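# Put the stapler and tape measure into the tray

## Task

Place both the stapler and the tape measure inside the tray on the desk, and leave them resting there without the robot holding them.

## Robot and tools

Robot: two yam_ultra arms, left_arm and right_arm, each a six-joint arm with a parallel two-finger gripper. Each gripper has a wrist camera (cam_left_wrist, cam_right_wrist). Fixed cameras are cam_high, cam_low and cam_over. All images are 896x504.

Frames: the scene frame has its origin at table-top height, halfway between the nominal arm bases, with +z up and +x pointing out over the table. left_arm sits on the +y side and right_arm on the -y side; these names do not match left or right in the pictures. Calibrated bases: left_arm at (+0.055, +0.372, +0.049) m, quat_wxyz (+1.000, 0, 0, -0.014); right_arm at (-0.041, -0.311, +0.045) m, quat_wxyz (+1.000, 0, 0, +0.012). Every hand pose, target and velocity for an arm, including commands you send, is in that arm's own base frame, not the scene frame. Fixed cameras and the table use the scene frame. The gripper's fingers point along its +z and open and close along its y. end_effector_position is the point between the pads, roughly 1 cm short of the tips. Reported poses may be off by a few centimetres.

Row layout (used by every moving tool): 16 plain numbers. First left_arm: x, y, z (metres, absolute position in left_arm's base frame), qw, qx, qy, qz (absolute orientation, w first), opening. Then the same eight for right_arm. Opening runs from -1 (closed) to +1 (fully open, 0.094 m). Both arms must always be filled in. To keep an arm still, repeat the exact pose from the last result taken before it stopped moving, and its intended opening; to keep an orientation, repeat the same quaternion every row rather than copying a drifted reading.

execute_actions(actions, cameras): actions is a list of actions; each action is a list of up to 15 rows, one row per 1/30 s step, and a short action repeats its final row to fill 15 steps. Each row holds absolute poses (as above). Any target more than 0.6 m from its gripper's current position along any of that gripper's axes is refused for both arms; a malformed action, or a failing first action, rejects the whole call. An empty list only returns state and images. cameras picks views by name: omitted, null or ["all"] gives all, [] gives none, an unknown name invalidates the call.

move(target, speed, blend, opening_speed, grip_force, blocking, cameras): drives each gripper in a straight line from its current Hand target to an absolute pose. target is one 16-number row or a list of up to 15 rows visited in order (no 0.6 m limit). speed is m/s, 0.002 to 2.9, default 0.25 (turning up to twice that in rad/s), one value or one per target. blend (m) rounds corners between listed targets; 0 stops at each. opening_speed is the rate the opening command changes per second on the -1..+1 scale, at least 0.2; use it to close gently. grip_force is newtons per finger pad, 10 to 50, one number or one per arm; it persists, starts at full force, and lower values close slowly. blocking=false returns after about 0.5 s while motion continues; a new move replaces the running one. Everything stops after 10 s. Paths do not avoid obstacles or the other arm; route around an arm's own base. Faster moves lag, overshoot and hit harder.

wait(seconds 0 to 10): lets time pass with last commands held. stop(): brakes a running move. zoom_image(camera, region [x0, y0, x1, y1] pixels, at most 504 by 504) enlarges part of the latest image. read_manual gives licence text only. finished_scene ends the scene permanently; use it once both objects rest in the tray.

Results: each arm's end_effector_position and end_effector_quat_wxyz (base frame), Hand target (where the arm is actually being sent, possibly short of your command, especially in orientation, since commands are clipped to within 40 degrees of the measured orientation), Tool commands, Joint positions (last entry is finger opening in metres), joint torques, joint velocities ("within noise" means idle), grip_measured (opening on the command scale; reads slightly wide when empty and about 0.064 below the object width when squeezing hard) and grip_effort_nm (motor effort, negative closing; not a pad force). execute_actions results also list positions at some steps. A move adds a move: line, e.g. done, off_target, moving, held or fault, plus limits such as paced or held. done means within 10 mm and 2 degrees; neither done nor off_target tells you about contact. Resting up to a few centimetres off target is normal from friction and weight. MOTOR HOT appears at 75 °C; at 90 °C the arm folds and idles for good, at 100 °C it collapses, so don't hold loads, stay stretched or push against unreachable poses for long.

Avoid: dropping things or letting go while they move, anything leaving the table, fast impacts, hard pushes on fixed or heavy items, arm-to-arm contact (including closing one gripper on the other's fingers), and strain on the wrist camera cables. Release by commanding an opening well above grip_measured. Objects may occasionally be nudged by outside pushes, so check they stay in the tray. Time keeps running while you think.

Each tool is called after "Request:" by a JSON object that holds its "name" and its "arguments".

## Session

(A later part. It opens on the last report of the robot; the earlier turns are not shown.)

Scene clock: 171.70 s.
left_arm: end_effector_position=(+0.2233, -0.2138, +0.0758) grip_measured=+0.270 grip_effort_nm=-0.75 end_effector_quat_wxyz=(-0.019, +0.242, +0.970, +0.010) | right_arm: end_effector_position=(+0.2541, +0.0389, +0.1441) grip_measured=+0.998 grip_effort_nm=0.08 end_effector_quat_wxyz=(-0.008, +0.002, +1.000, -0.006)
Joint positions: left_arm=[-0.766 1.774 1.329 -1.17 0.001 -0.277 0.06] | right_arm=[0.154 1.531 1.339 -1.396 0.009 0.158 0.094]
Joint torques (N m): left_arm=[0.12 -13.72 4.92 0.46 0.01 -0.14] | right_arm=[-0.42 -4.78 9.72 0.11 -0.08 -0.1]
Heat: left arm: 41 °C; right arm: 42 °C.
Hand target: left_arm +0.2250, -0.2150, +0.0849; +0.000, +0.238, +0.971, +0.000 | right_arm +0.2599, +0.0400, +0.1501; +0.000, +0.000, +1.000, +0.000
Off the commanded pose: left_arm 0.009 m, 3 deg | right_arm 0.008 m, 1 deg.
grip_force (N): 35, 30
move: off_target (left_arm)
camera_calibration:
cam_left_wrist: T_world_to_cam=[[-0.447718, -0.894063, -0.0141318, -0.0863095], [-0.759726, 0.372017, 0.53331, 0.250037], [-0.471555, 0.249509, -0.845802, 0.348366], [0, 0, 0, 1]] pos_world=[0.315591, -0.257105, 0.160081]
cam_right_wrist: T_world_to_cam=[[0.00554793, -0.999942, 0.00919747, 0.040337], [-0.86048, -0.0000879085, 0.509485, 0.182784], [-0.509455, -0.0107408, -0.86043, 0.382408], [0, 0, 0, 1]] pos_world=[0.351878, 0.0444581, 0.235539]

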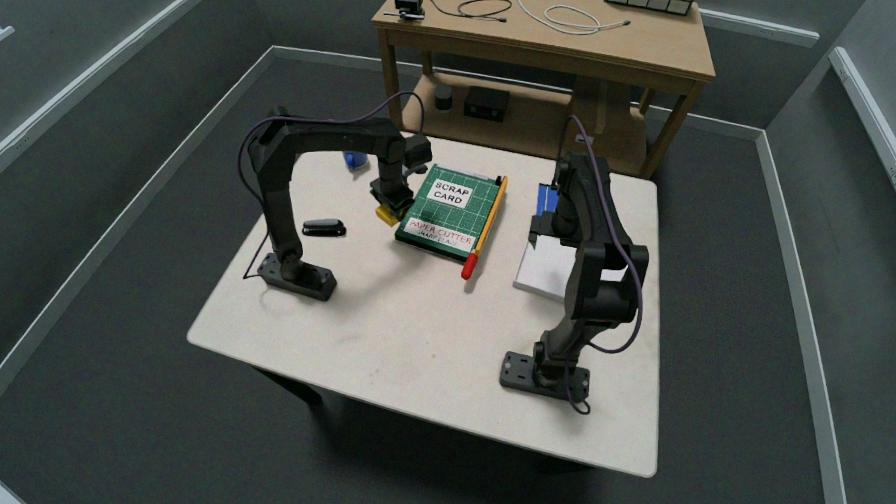

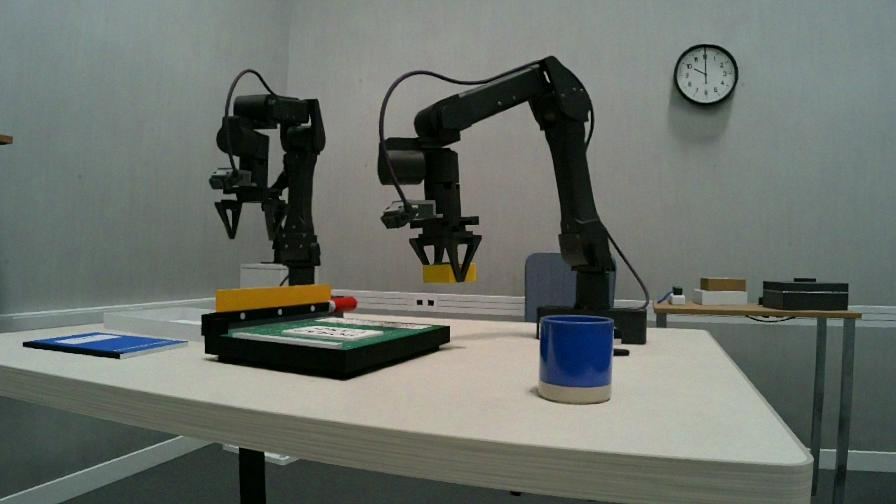

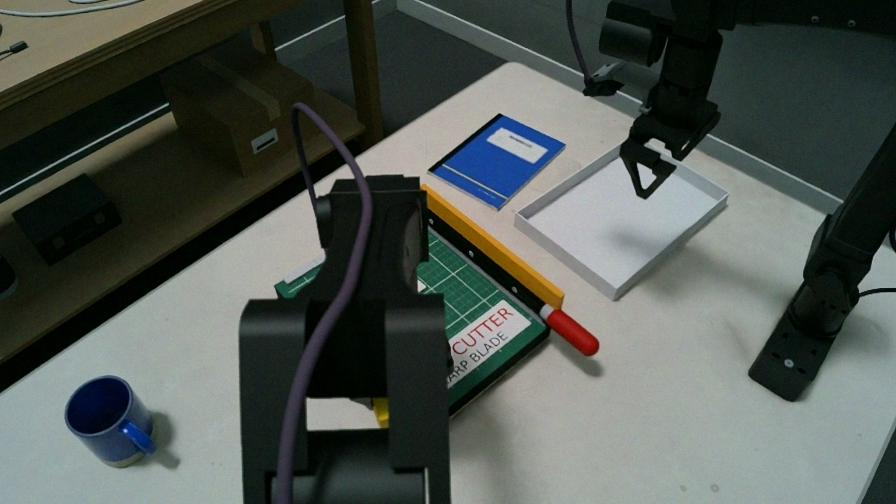

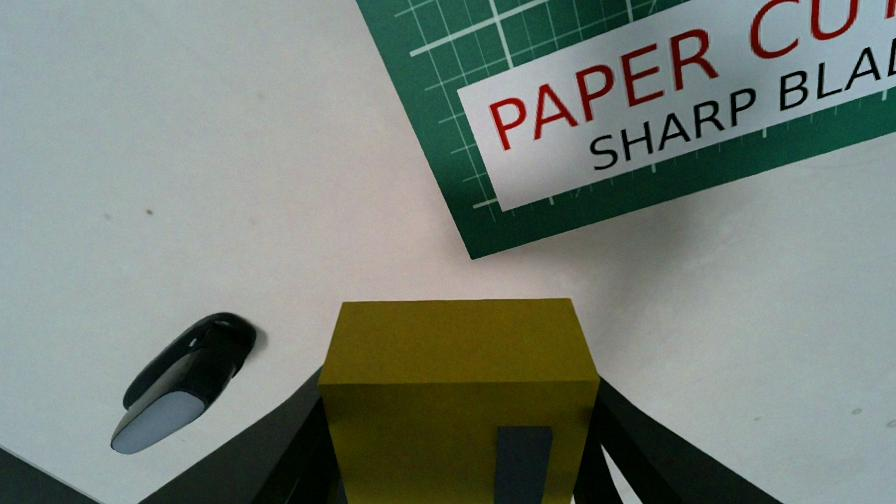

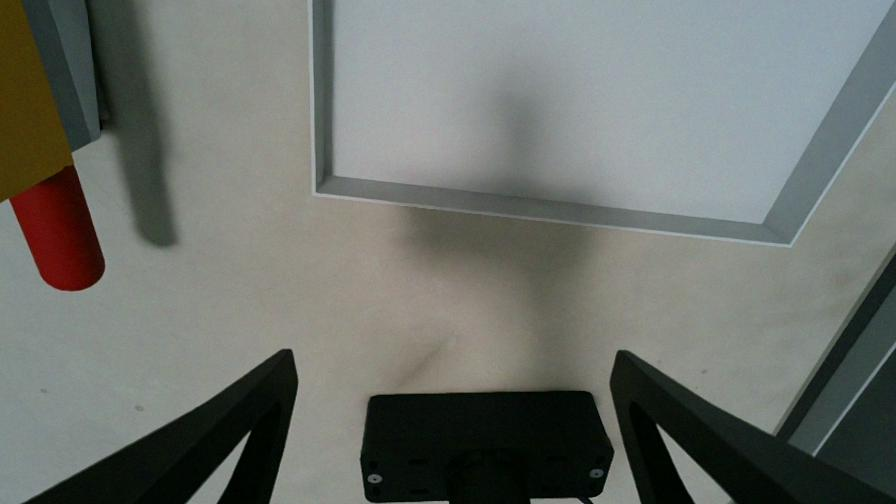

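Request:
{"name": "move", "arguments": {"target": [0.11, -0.33, 0.02, 0, 0.2377, 0.9713, 0, 0.1, 0.26, 0.04, 0.15, 0, 0, 1, 0, 1], "speed": 0.2, "cameras": ["cam_low", "cam_over", "cam_left_wrist"]}}

Scene clock: 176.77 s.
left_arm: end_effector_position=(+0.1046, -0.3237, +0.0217) grip_measured=+0.270 grip_effort_nm=-0.75 end_effector_quat_wxyz=(-0.007, +0.245, +0.970, +0.002) | right_arm: end_effector_position=(+0.2541, +0.0389, +0.1441) grip_measured=+0.998 grip_effort_nm=0.08 end_effector_quat_wxyz=(-0.008, +0.002, +1.000, -0.006)
Joint positions: left_arm=[-1.256 1.916 1.29 -0.956 0.009 -0.762 0.06] | right_arm=[0.154 1.531 1.339 -1.396 0.009 0.158 0.094]
Joint torques (N m): left_arm=[0.35 -9.61 7.06 0.49 -0.06 -0.14] | right_arm=[-0.42 -4.79 9.7 0.11 -0.09 -0.1]
Heat: left arm: 41 °C; right arm: 43 °C.
Hand target: left_arm +0.1099, -0.3299, +0.0201; +0.000, +0.238, +0.971, +0.000 | right_arm +0.2599, +0.0400, +0.1501; +0.000, +0.000, +1.000, +0.000
Off the commanded pose: left_arm 0.009 m, 1 deg | right_arm 0.008 m, 1 deg.
grip_force (N): 35, 30
move: done
camera_calibration:
cam_left_wrist: T_world_to_cam=[[-0.452255, -0.891883, -0.00321856, -0.237603], [-0.768107, 0.387651, 0.509644, 0.235981], [-0.453295, 0.232961, -0.860379, 0.26716], [0, 0, 0, 1]] pos_world=[0.194904, -0.365631, 0.108828]
Images, in order (width x height): cam_low 896x504, cam_over 896x504, cam_left_wrist 896x504.

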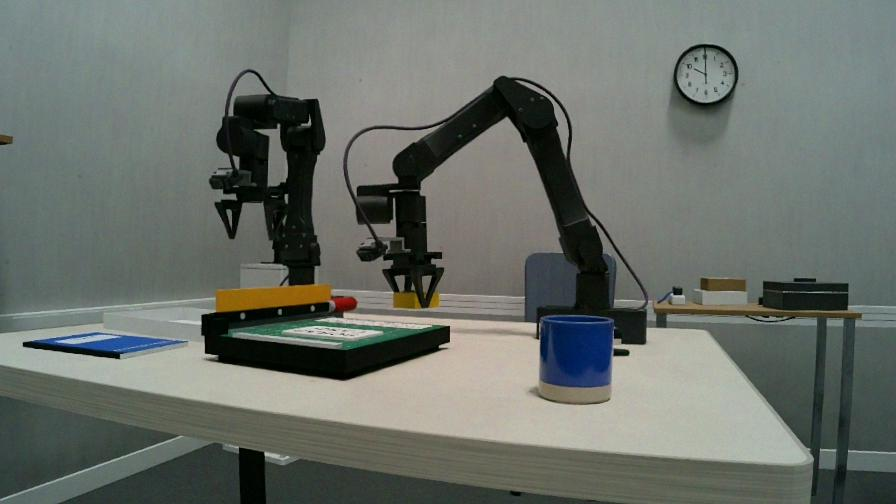

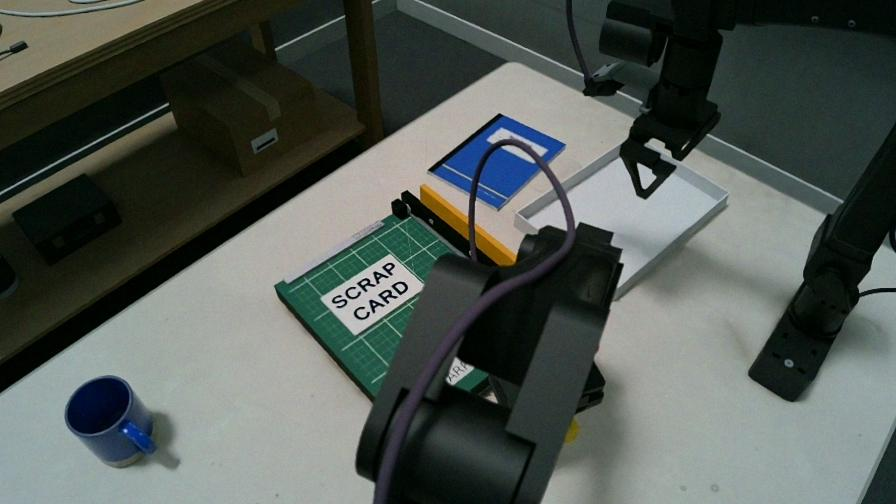

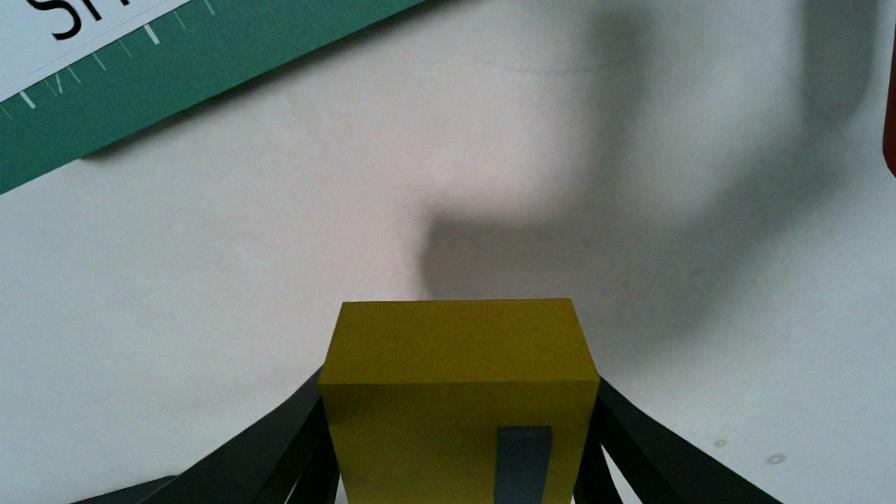

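Request:
{"name": "move", "arguments": {"target": [0.113, -0.333, -0.036, 0, 0.2377, 0.9713, 0, 0.1, 0.26, 0.04, 0.15, 0, 0, 1, 0, 1], "speed": 0.06, "cameras": ["cam_low", "cam_left_wrist"]}}

Request:
{"name": "zoom_image", "arguments": {"camera": "cam_low", "region": [330, 220, 480, 340]}}

Scene clock: 179.73 s.
left_arm: end_effector_position=(+0.1105, -0.3366, -0.0267) grip_measured=+0.270 grip_effort_nm=-0.75 end_effector_quat_wxyz=(+0.001, +0.242, +0.970, -0.010) | right_arm: end_effector_position=(+0.2541, +0.0389, +0.1441) grip_measured=+0.998 grip_effort_nm=0.08 end_effector_quat_wxyz=(-0.008, +0.002, +1.000, -0.006)
Joint positions: left_arm=[-1.252 2.023 1.231 -0.761 0.009 -0.763 0.06] | right_arm=[0.154 1.531 1.339 -1.396 0.009 0.158 0.094]
Joint torques (N m): left_arm=[0.35 -9.85 4.51 0.59 -0.06 -0.07] | right_arm=[-0.42 -4.79 9.72 0.1 -0.09 -0.1]
Heat: left arm: 41 °C; right arm: 43 °C.
Hand target: left_arm +0.1128, -0.3328, -0.0358; +0.000, +0.238, +0.971, +0.000 | right_arm +0.2599, +0.0400, +0.1501; +0.000, +0.000, +1.000, +0.000
Off the commanded pose: left_arm 0.010 m, 1 deg | right_arm 0.008 m, 1 deg.
grip_force (N): 35, 30
move: done
camera_calibration:
cam_left_wrist: T_world_to_cam=[[-0.447585, -0.89409, 0.0164391, -0.247272], [-0.774541, 0.396795, 0.492586, 0.27346], [-0.446939, 0.207741, -0.870109, 0.2217], [0, 0, 0, 1]] pos_world=[0.200217, -0.375647, 0.0622657]
Images, in order (width x height): cam_low 896x504, cam_left_wrist 896x504.

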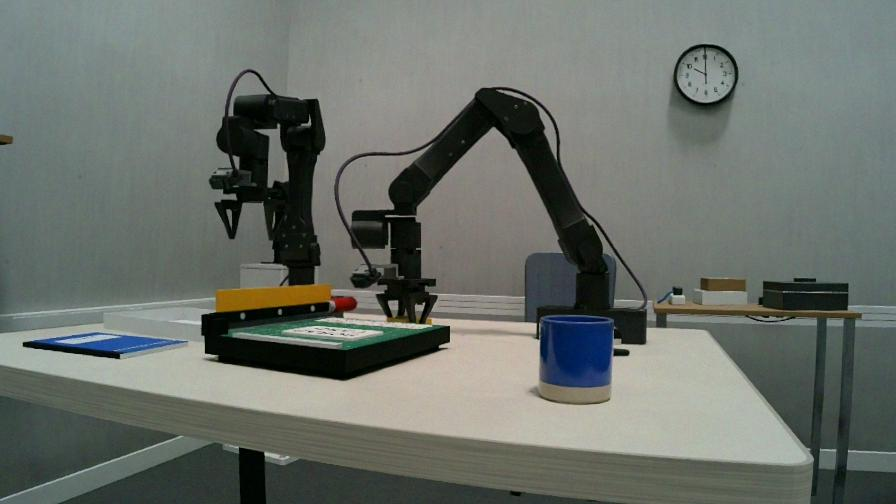

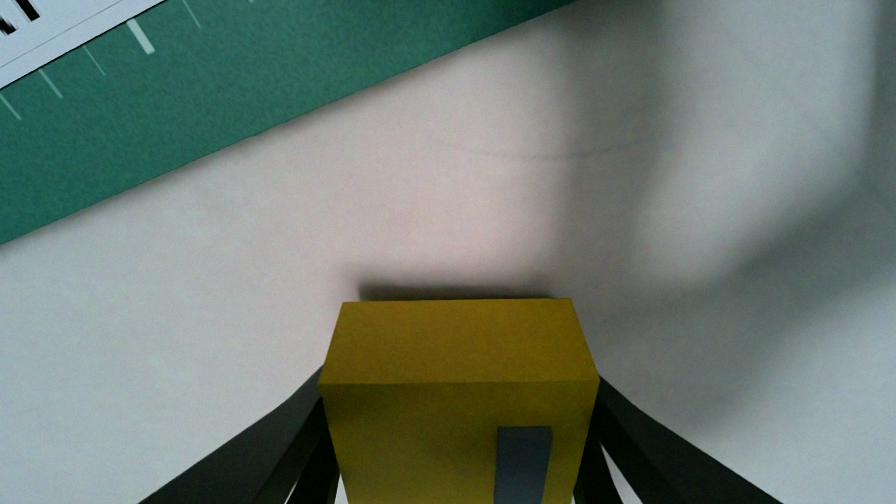

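Scaled by 3.360 from the camera's 896x504 image, which has a finer 1280x720 frame.

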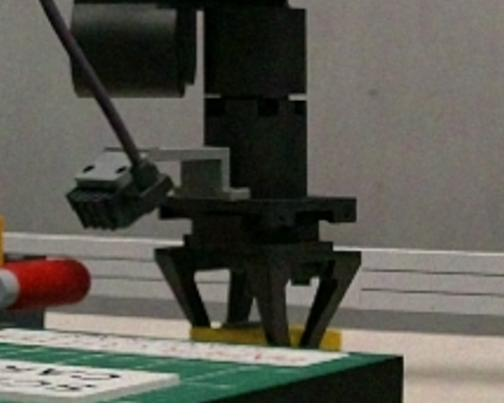

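Request:
{"name": "move", "arguments": {"target": [0.113, -0.333, -0.046, 0, 0.2377, 0.9713, 0, 0.1, 0.26, 0.04, 0.15, 0, 0, 1, 0, 1], "speed": 0.04, "cameras": ["cam_left_wrist"]}}

Scene clock: 181.60 s.
left_arm: end_effector_position=(+0.1104, -0.3368, -0.0341) grip_measured=+0.270 grip_effort_nm=-0.75 end_effector_quat_wxyz=(+0.001, +0.242, +0.970, -0.010) | right_arm: end_effector_position=(+0.2541, +0.0389, +0.1441) grip_measured=+0.998 grip_effort_nm=0.08 end_effector_quat_wxyz=(-0.008, +0.002, +1.000, -0.006)
Joint positions: left_arm=[-1.252 2.038 1.219 -0.734 0.01 -0.763 0.06] | right_arm=[0.154 1.531 1.339 -1.396 0.009 0.158 0.094]
Joint torques (N m): left_arm=[0.43 -9.58 4.25 0.63 -0.08 -0.08] | right_arm=[-0.42 -4.79 9.72 0.11 -0.09 -0.1]
Heat: left arm: 41 °C; right arm: 43 °C.
Hand target: left_arm +0.1128, -0.3326, -0.0457; +0.000, +0.238, +0.971, +0.000 | right_arm +0.2599, +0.0400, +0.1501; +0.000, +0.000, +1.000, +0.000
Off the commanded pose: left_arm 0.013 m, 1 deg | right_arm 0.008 m, 1 deg.
grip_force (N): 35, 30
move: off_target (left_arm)
camera_calibration:
cam_left_wrist: T_world_to_cam=[[-0.447526, -0.894098, 0.0175976, -0.247406], [-0.774296, 0.397257, 0.492598, 0.277357], [-0.447421, 0.206825, -0.870079, 0.214967], [0, 0, 0, 1]] pos_world=[0.200216, -0.375848, 0.0547661]
Images, in order (width x height): cam_left_wrist 896x504.

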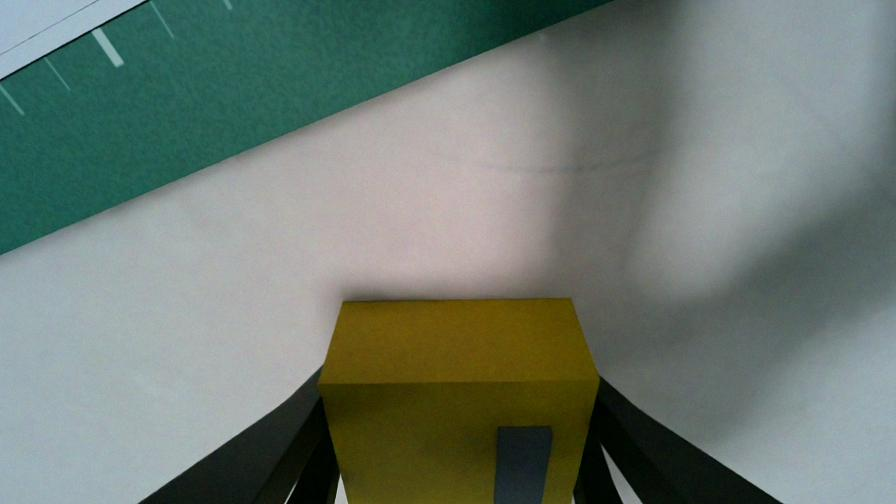

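Request:
{"name": "move", "arguments": {"target": [[0.1128, -0.334, -0.042, 0, 0.2377, 0.9713, 0, 1, 0.26, 0.04, 0.15, 0, 0, 1, 0, 1], [0.1128, -0.334, 0.05, 0, 0.2377, 0.9713, 0, 1, 0.26, 0.04, 0.15, 0, 0, 1, 0, 1], [0.206, 0.0, 0.09, 0, 0.5970, 0.8023, 0, 1, 0.26, 0.04, 0.15, 0, 0, 1, 0, 1]], "speed": [0.1, 0.12, 0.3], "blend": [0, 0.03, 0], "opening_speed": 1.0}}

Scene clock: 196.00 s.
left_arm: end_effector_position=(+0.2043, +0.0032, +0.0876) grip_measured=+0.998 grip_effort_nm=0.09 end_effector_quat_wxyz=(-0.003, +0.594, +0.804, +0.011) | right_arm: end_effector_position=(+0.2541, +0.0389, +0.1441) grip_measured=+0.998 grip_effort_nm=0.08 end_effector_quat_wxyz=(-0.008, +0.002, +1.000, -0.006)
Joint positions: left_arm=[-0.009 1.314 0.931 -1.18 -0.022 1.263 0.094] | right_arm=[0.154 1.531 1.339 -1.396 0.009 0.158 0.094]
Joint torques (N m): left_arm=[0.49 -3.32 7.36 0.31 0.24 0.08] | right_arm=[-0.43 -4.81 9.7 0.1 -0.09 -0.1]
Heat: left arm: 40 °C; right arm: 44 °C.
Hand target: left_arm +0.2060, +0.0000, +0.0900; +0.000, +0.597, +0.802, +0.000 | right_arm +0.2599, +0.0400, +0.1501; +0.000, +0.000, +1.000, +0.000
Off the commanded pose: left_arm 0.004 m, 1 deg | right_arm 0.008 m, 1 deg.
grip_force (N): 35, 30
move: done
camera_calibration:
cam_left_wrist: T_world_to_cam=[[-0.947946, -0.317973, -0.0170573, 0.19992], [-0.28114, 0.810582, 0.513729, 0.0511394], [-0.149525, 0.491783, -0.857783, 0.229751], [0, 0, 0, 1]] pos_world=[0.238245, -0.0908713, 0.174215]
cam_right_wrist: T_world_to_cam=[[0.00554793, -0.999942, 0.00919747, 0.040337], [-0.86048, -0.0000879085, 0.509485, 0.182784], [-0.509455, -0.0107408, -0.86043, 0.382408], [0, 0, 0, 1]] pos_world=[0.351878, 0.0444581, 0.235539]

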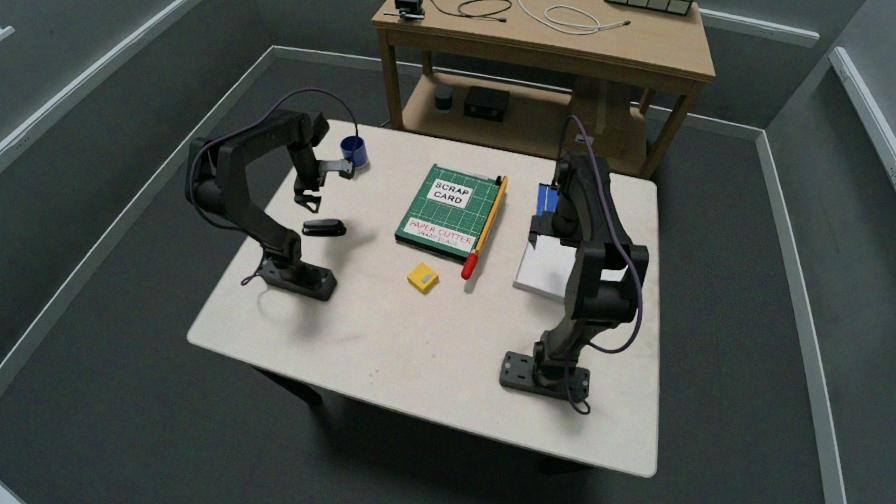

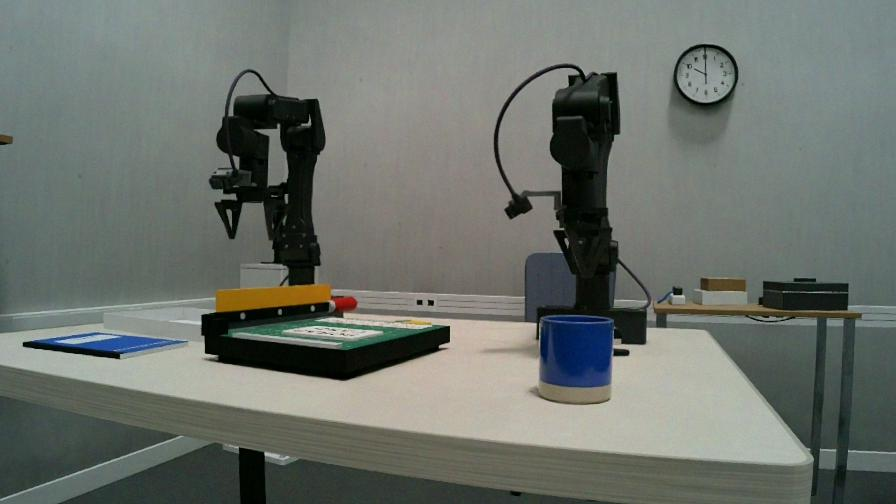

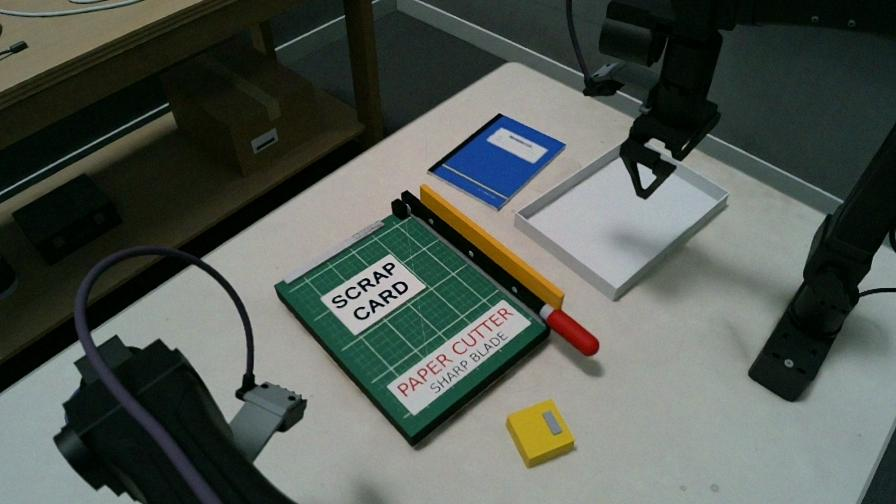

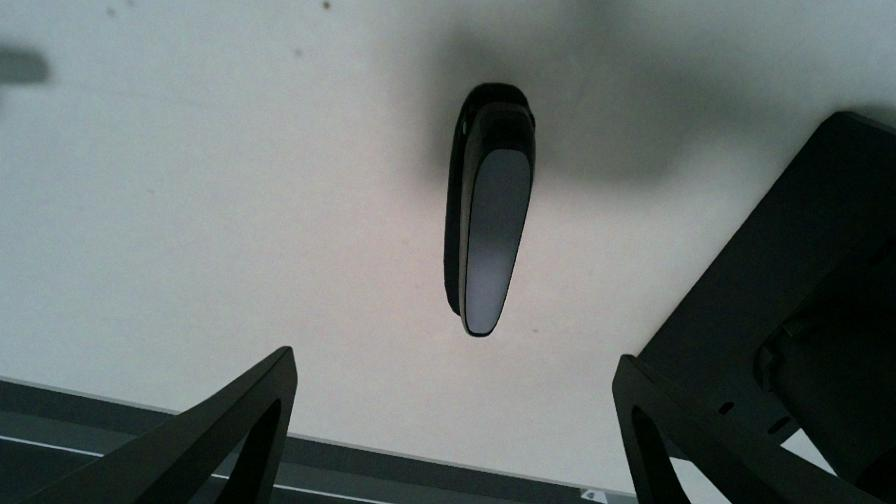

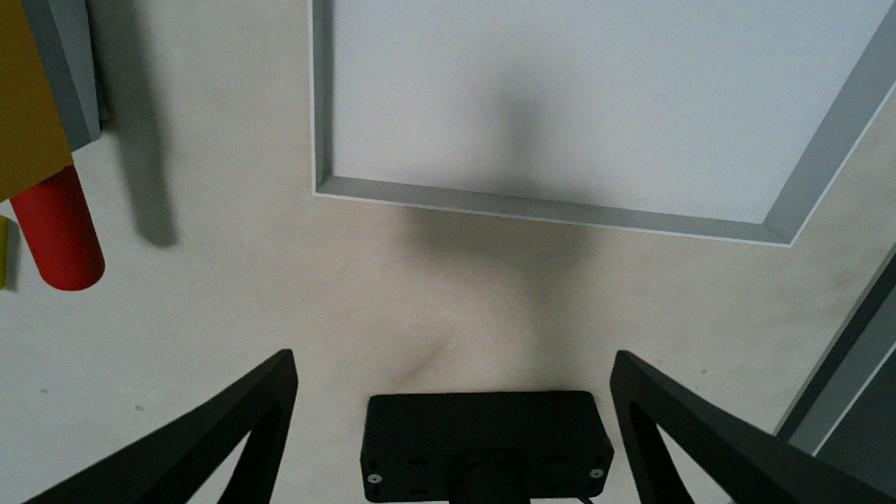

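Request:
{"name": "move", "arguments": {"target": [0.192, 0.003, 0.03, 0, 0.5970, 0.8023, 0, 1, 0.182, 0.374, 0.11, 0, 0.2630, 0.9648, 0, 1], "speed": 0.3}}

Scene clock: 202.03 s.
left_arm: end_effector_position=(+0.1939, +0.0060, +0.0345) grip_measured=+0.998 grip_effort_nm=0.09 end_effector_quat_wxyz=(-0.002, +0.595, +0.804, +0.013) | right_arm: end_effector_position=(+0.1762, +0.3728, +0.1087) grip_measured=+0.998 grip_effort_nm=0.08 end_effector_quat_wxyz=(-0.008, +0.255, +0.967, +0.002)
Joint positions: left_arm=[0.005 1.323 0.72 -0.956 -0.022 1.279 0.094] | right_arm=[1.119 2.134 1.963 -1.4 -0.017 1.635 0.094]
Joint torques (N m): left_arm=[0.5 -3.23 4.67 0.54 0.23 0.03] | right_arm=[-0.31 -9.1 9.68 0.05 0.19 0.09]
Heat: left arm: 40 °C; right arm: 44 °C.
Hand target: left_arm +0.1919, +0.0031, +0.0302; +0.000, +0.597, +0.802, +0.000 | right_arm +0.1819, +0.3739, +0.1101; +0.000, +0.263, +0.965, +0.001
Off the commanded pose: left_arm 0.006 m, 1 deg | right_arm 0.006 m, 1 deg.
grip_force (N): 35, 30
move: done
camera_calibration:
cam_left_wrist: T_world_to_cam=[[-0.948488, -0.316129, -0.0207994, 0.19022], [-0.281575, 0.811081, 0.512701, 0.073221], [-0.14521, 0.492148, -0.858315, 0.180469], [0, 0, 0, 1]] pos_world=[0.227245, -0.0880715, 0.121316]
cam_right_wrist: T_world_to_cam=[[-0.484532, -0.874773, -0.00104846, 0.415705], [-0.752286, 0.416075, 0.510831, -0.0405931], [-0.446425, 0.248303, -0.859681, 0.208069], [0, 0, 0, 1]] pos_world=[0.263772, 0.328873, 0.200045]

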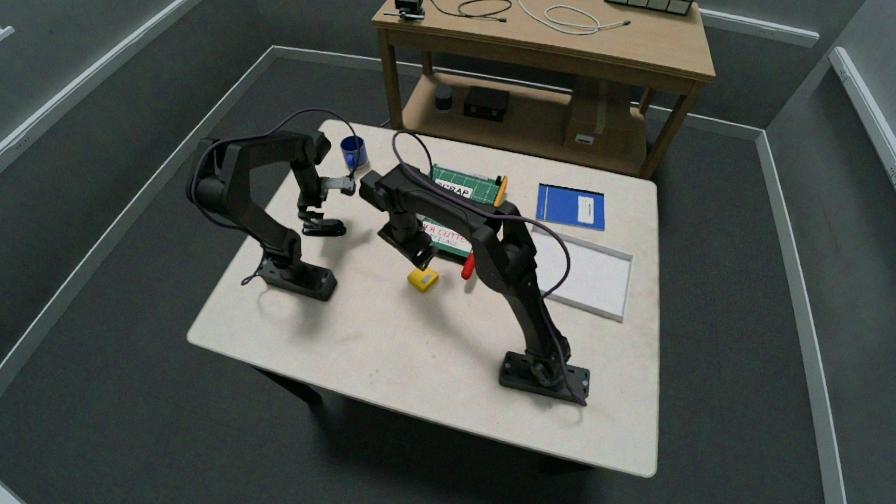

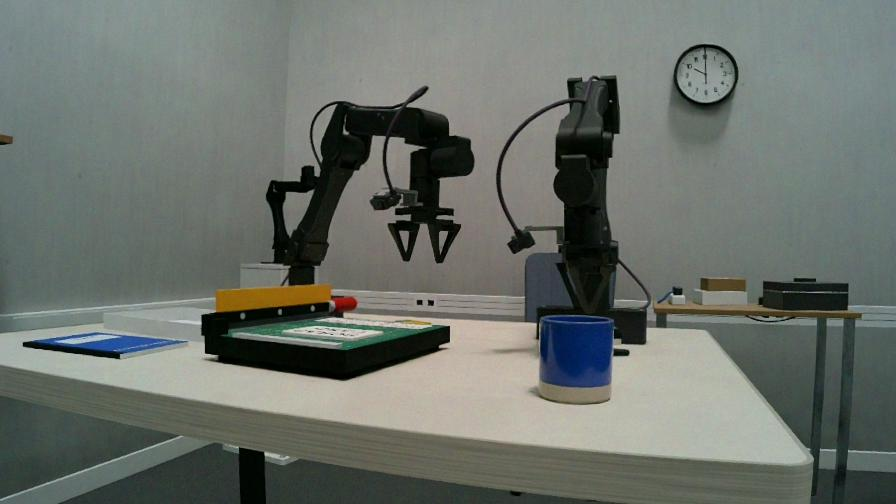

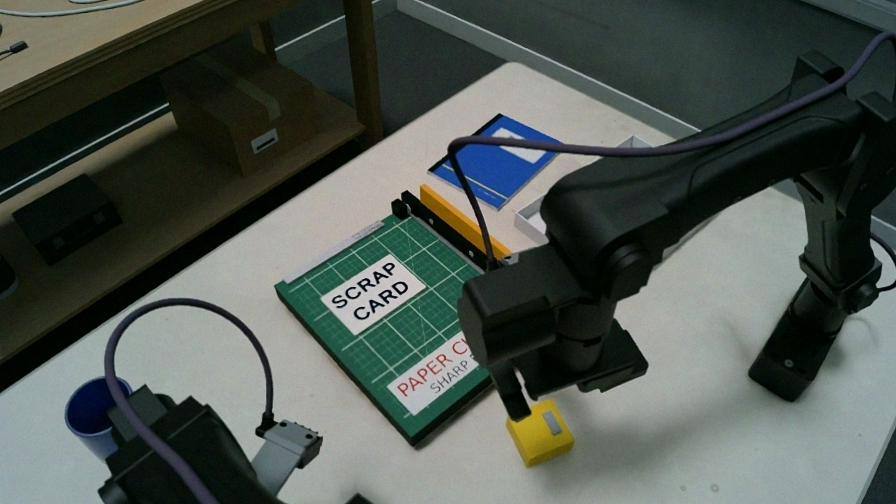

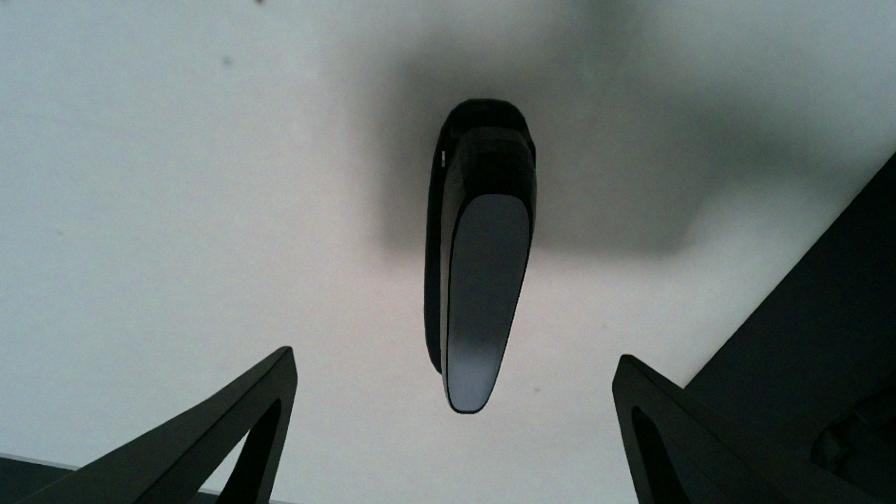

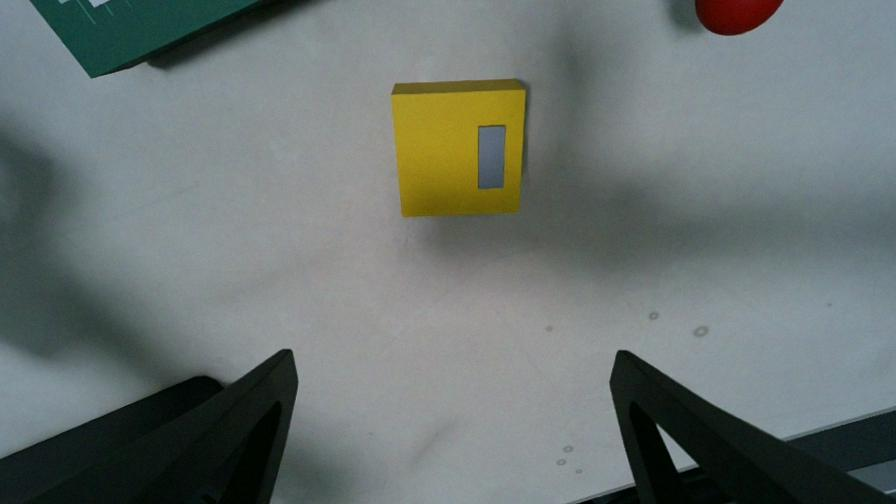

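Request:
{"name": "move", "arguments": {"target": [0.186, 0.001, -0.034, 0, 0.5970, 0.8023, 0, 1, 0.203, 0.358, 0.02, 0, 0.2630, 0.9648, 0, 1], "speed": 0.15, "cameras": ["cam_over", "cam_left_wrist", "cam_right_wrist"]}}

Scene clock: 212.30 s.
left_arm: end_effector_position=(+0.1888, +0.0059, -0.0295) grip_measured=+0.998 grip_effort_nm=0.09 end_effector_quat_wxyz=(-0.001, +0.595, +0.804, +0.013) | right_arm: end_effector_position=(+0.1992, +0.3617, +0.0244) grip_measured=+0.998 grip_effort_nm=0.08 end_effector_quat_wxyz=(-0.007, +0.264, +0.964, +0.005)
Joint positions: left_arm=[0.005 1.46 0.533 -0.631 -0.022 1.279 0.094] | right_arm=[1.058 2.161 1.669 -1.071 -0.016 1.592 0.094]
Joint torques (N m): left_arm=[-0.28 -3.38 4 0.57 0.23 -0.04] | right_arm=[-0.4 -9.98 5.93 0.27 0.18 -0.07]
Heat: left arm: 39 °C; right arm: 43 °C.
Hand target: left_arm +0.1859, +0.0011, -0.0337; +0.000, +0.597, +0.802, +0.000 | right_arm +0.2029, +0.3580, +0.0201; +0.000, +0.263, +0.965, +0.000
Off the commanded pose: left_arm 0.007 m, 1 deg | right_arm 0.007 m, 1 deg.
grip_force (N): 35, 30
move: done
camera_calibration:
cam_left_wrist: T_world_to_cam=[[-0.948493, -0.31608, -0.0213194, 0.184058], [-0.28187, 0.811288, 0.512212, 0.10474], [-0.144604, 0.491839, -0.858594, 0.124787], [0, 0, 0, 1]] pos_world=[0.222145, -0.0881718, 0.0574163]
cam_right_wrist: T_world_to_cam=[[-0.501098, -0.865343, -0.00903061, 0.417073], [-0.74673, 0.427091, 0.50989, 0.0193729], [-0.437373, 0.262248, -0.860192, 0.141785], [0, 0, 0, 1]] pos_world=[0.285474, 0.315455, 0.11585]
Images, in order (width x height): cam_over 896x504, cam_left_wrist 896x504, cam_right_wrist 896x504.

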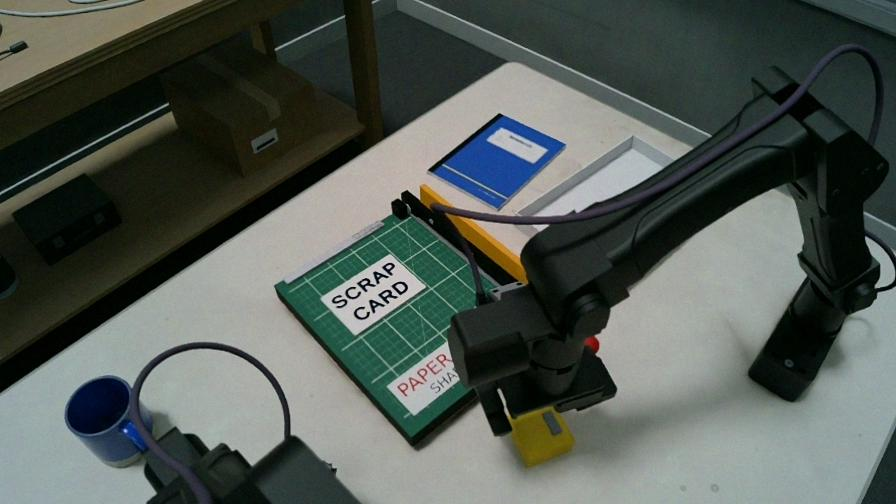

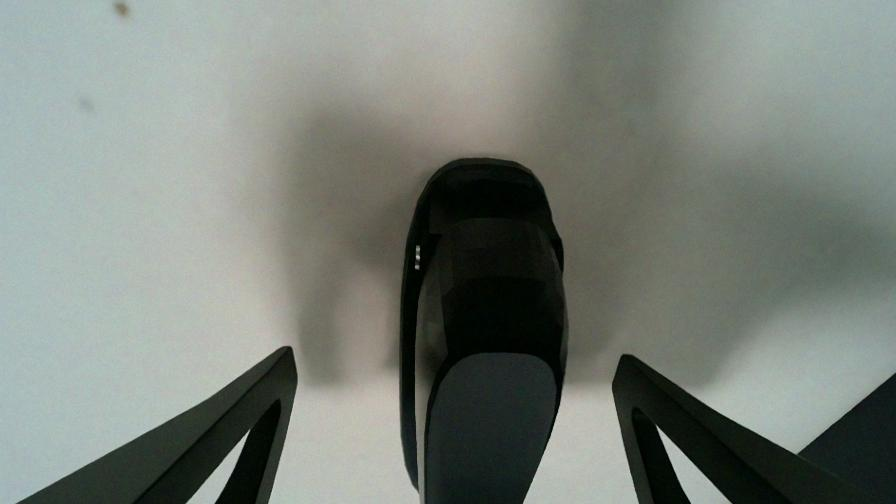

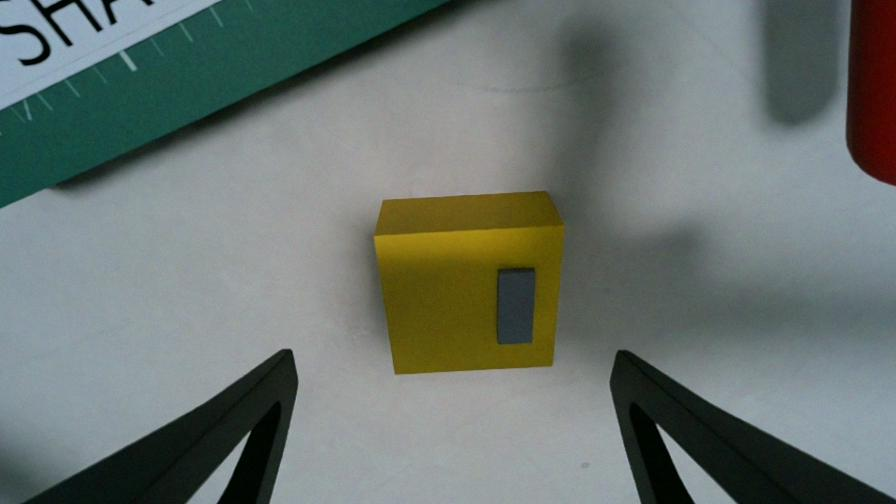

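Request:
{"name": "move", "arguments": {"target": [[0.180, -0.002, -0.036, 0, 0.5970, 0.8023, 0, 1, 0.204, 0.3515, -0.036, 0, 0.2520, 0.9677, 0, 1], [0.180, -0.002, -0.036, 0, 0.5970, 0.8023, 0, -0.5, 0.204, 0.3515, -0.036, 0, 0.2520, 0.9677, 0, 0.1]], "speed": 0.1, "grip_force": [35, 35]}}

Scene clock: 219.97 s.
left_arm: end_effector_position=(+0.1838, +0.0029, -0.0341) grip_measured=-0.203 grip_effort_nm=-0.72 end_effector_quat_wxyz=(-0.003, +0.597, +0.802, +0.011) | right_arm: end_effector_position=(+0.2002, +0.3573, -0.0296) grip_measured=+0.278 grip_effort_nm=-0.77 end_effector_quat_wxyz=(-0.006, +0.251, +0.968, +0.008)
Joint positions: left_arm=[-0.011 1.46 0.509 -0.611 -0.022 1.27 0.037] | right_arm=[1.051 2.216 1.531 -0.873 -0.015 1.559 0.06]
Joint torques (N m): left_arm=[-0.34 -4.74 3.77 0.47 0.21 -0.09] | right_arm=[-0.59 -9.69 5.42 0.31 0.17 -0.08]
Heat: left arm: 39 °C; right arm: 43 °C.
Hand target: left_arm +0.1800, -0.0019, -0.0359; +0.000, +0.597, +0.802, +0.000 | right_arm +0.2039, +0.3516, -0.0358; +0.000, +0.252, +0.968, +0.000
Off the commanded pose: left_arm 0.007 m, 1 deg | right_arm 0.009 m, 1 deg.
grip_force (N): 35, 35
move: done
camera_calibration:
cam_left_wrist: T_world_to_cam=[[-0.950607, -0.309921, -0.0171988, 0.178803], [-0.2744, 0.813169, 0.513285, 0.106821], [-0.145092, 0.492651, -0.858046, 0.121637], [0, 0, 0, 1]] pos_world=[0.216931, -0.0913729, 0.052616]
cam_right_wrist: T_world_to_cam=[[-0.478481, -0.877966, -0.0152325, 0.413118], [-0.759382, 0.40502, 0.509213, 0.0599512], [-0.440902, 0.255216, -0.860506, 0.100161], [0, 0, 0, 1]] pos_world=[0.287357, 0.312859, 0.0619544]

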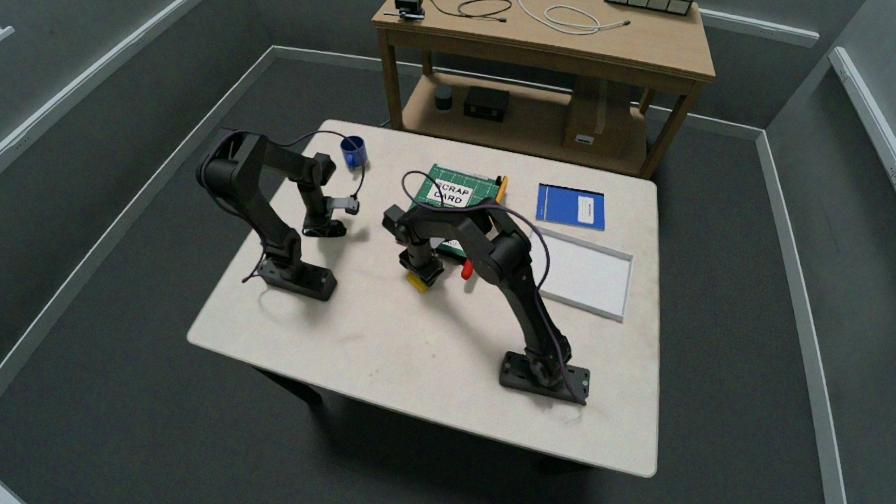

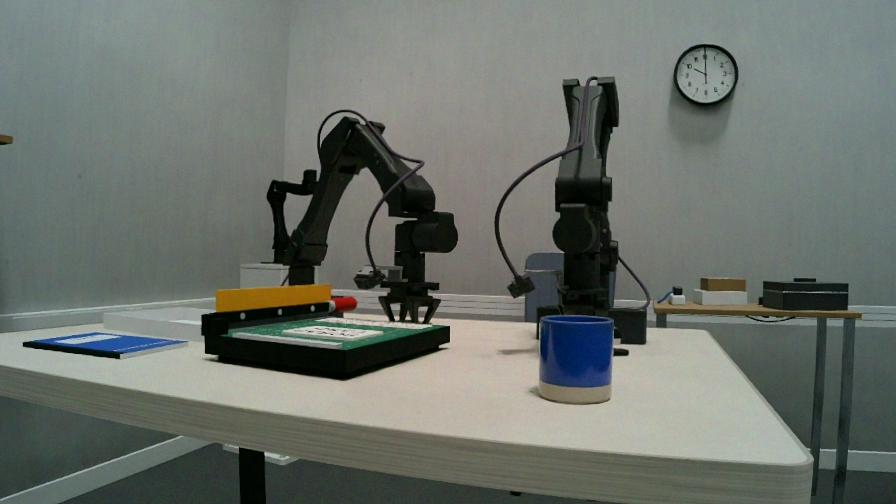

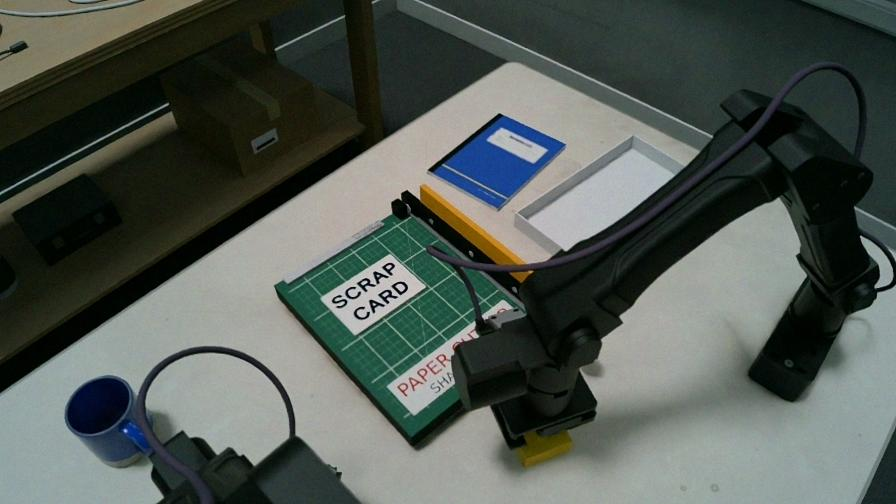

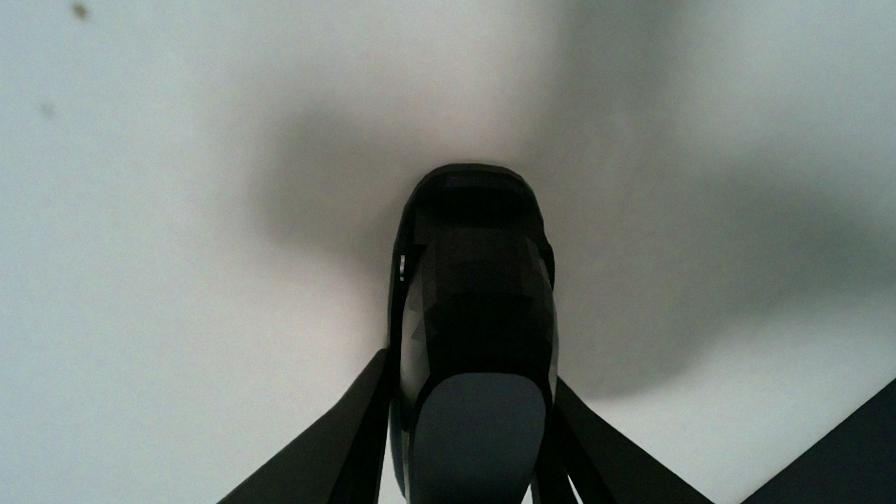

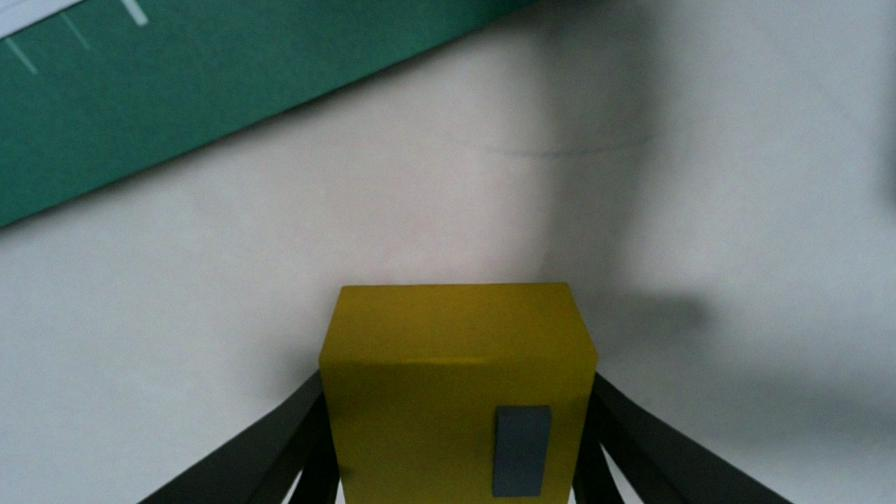

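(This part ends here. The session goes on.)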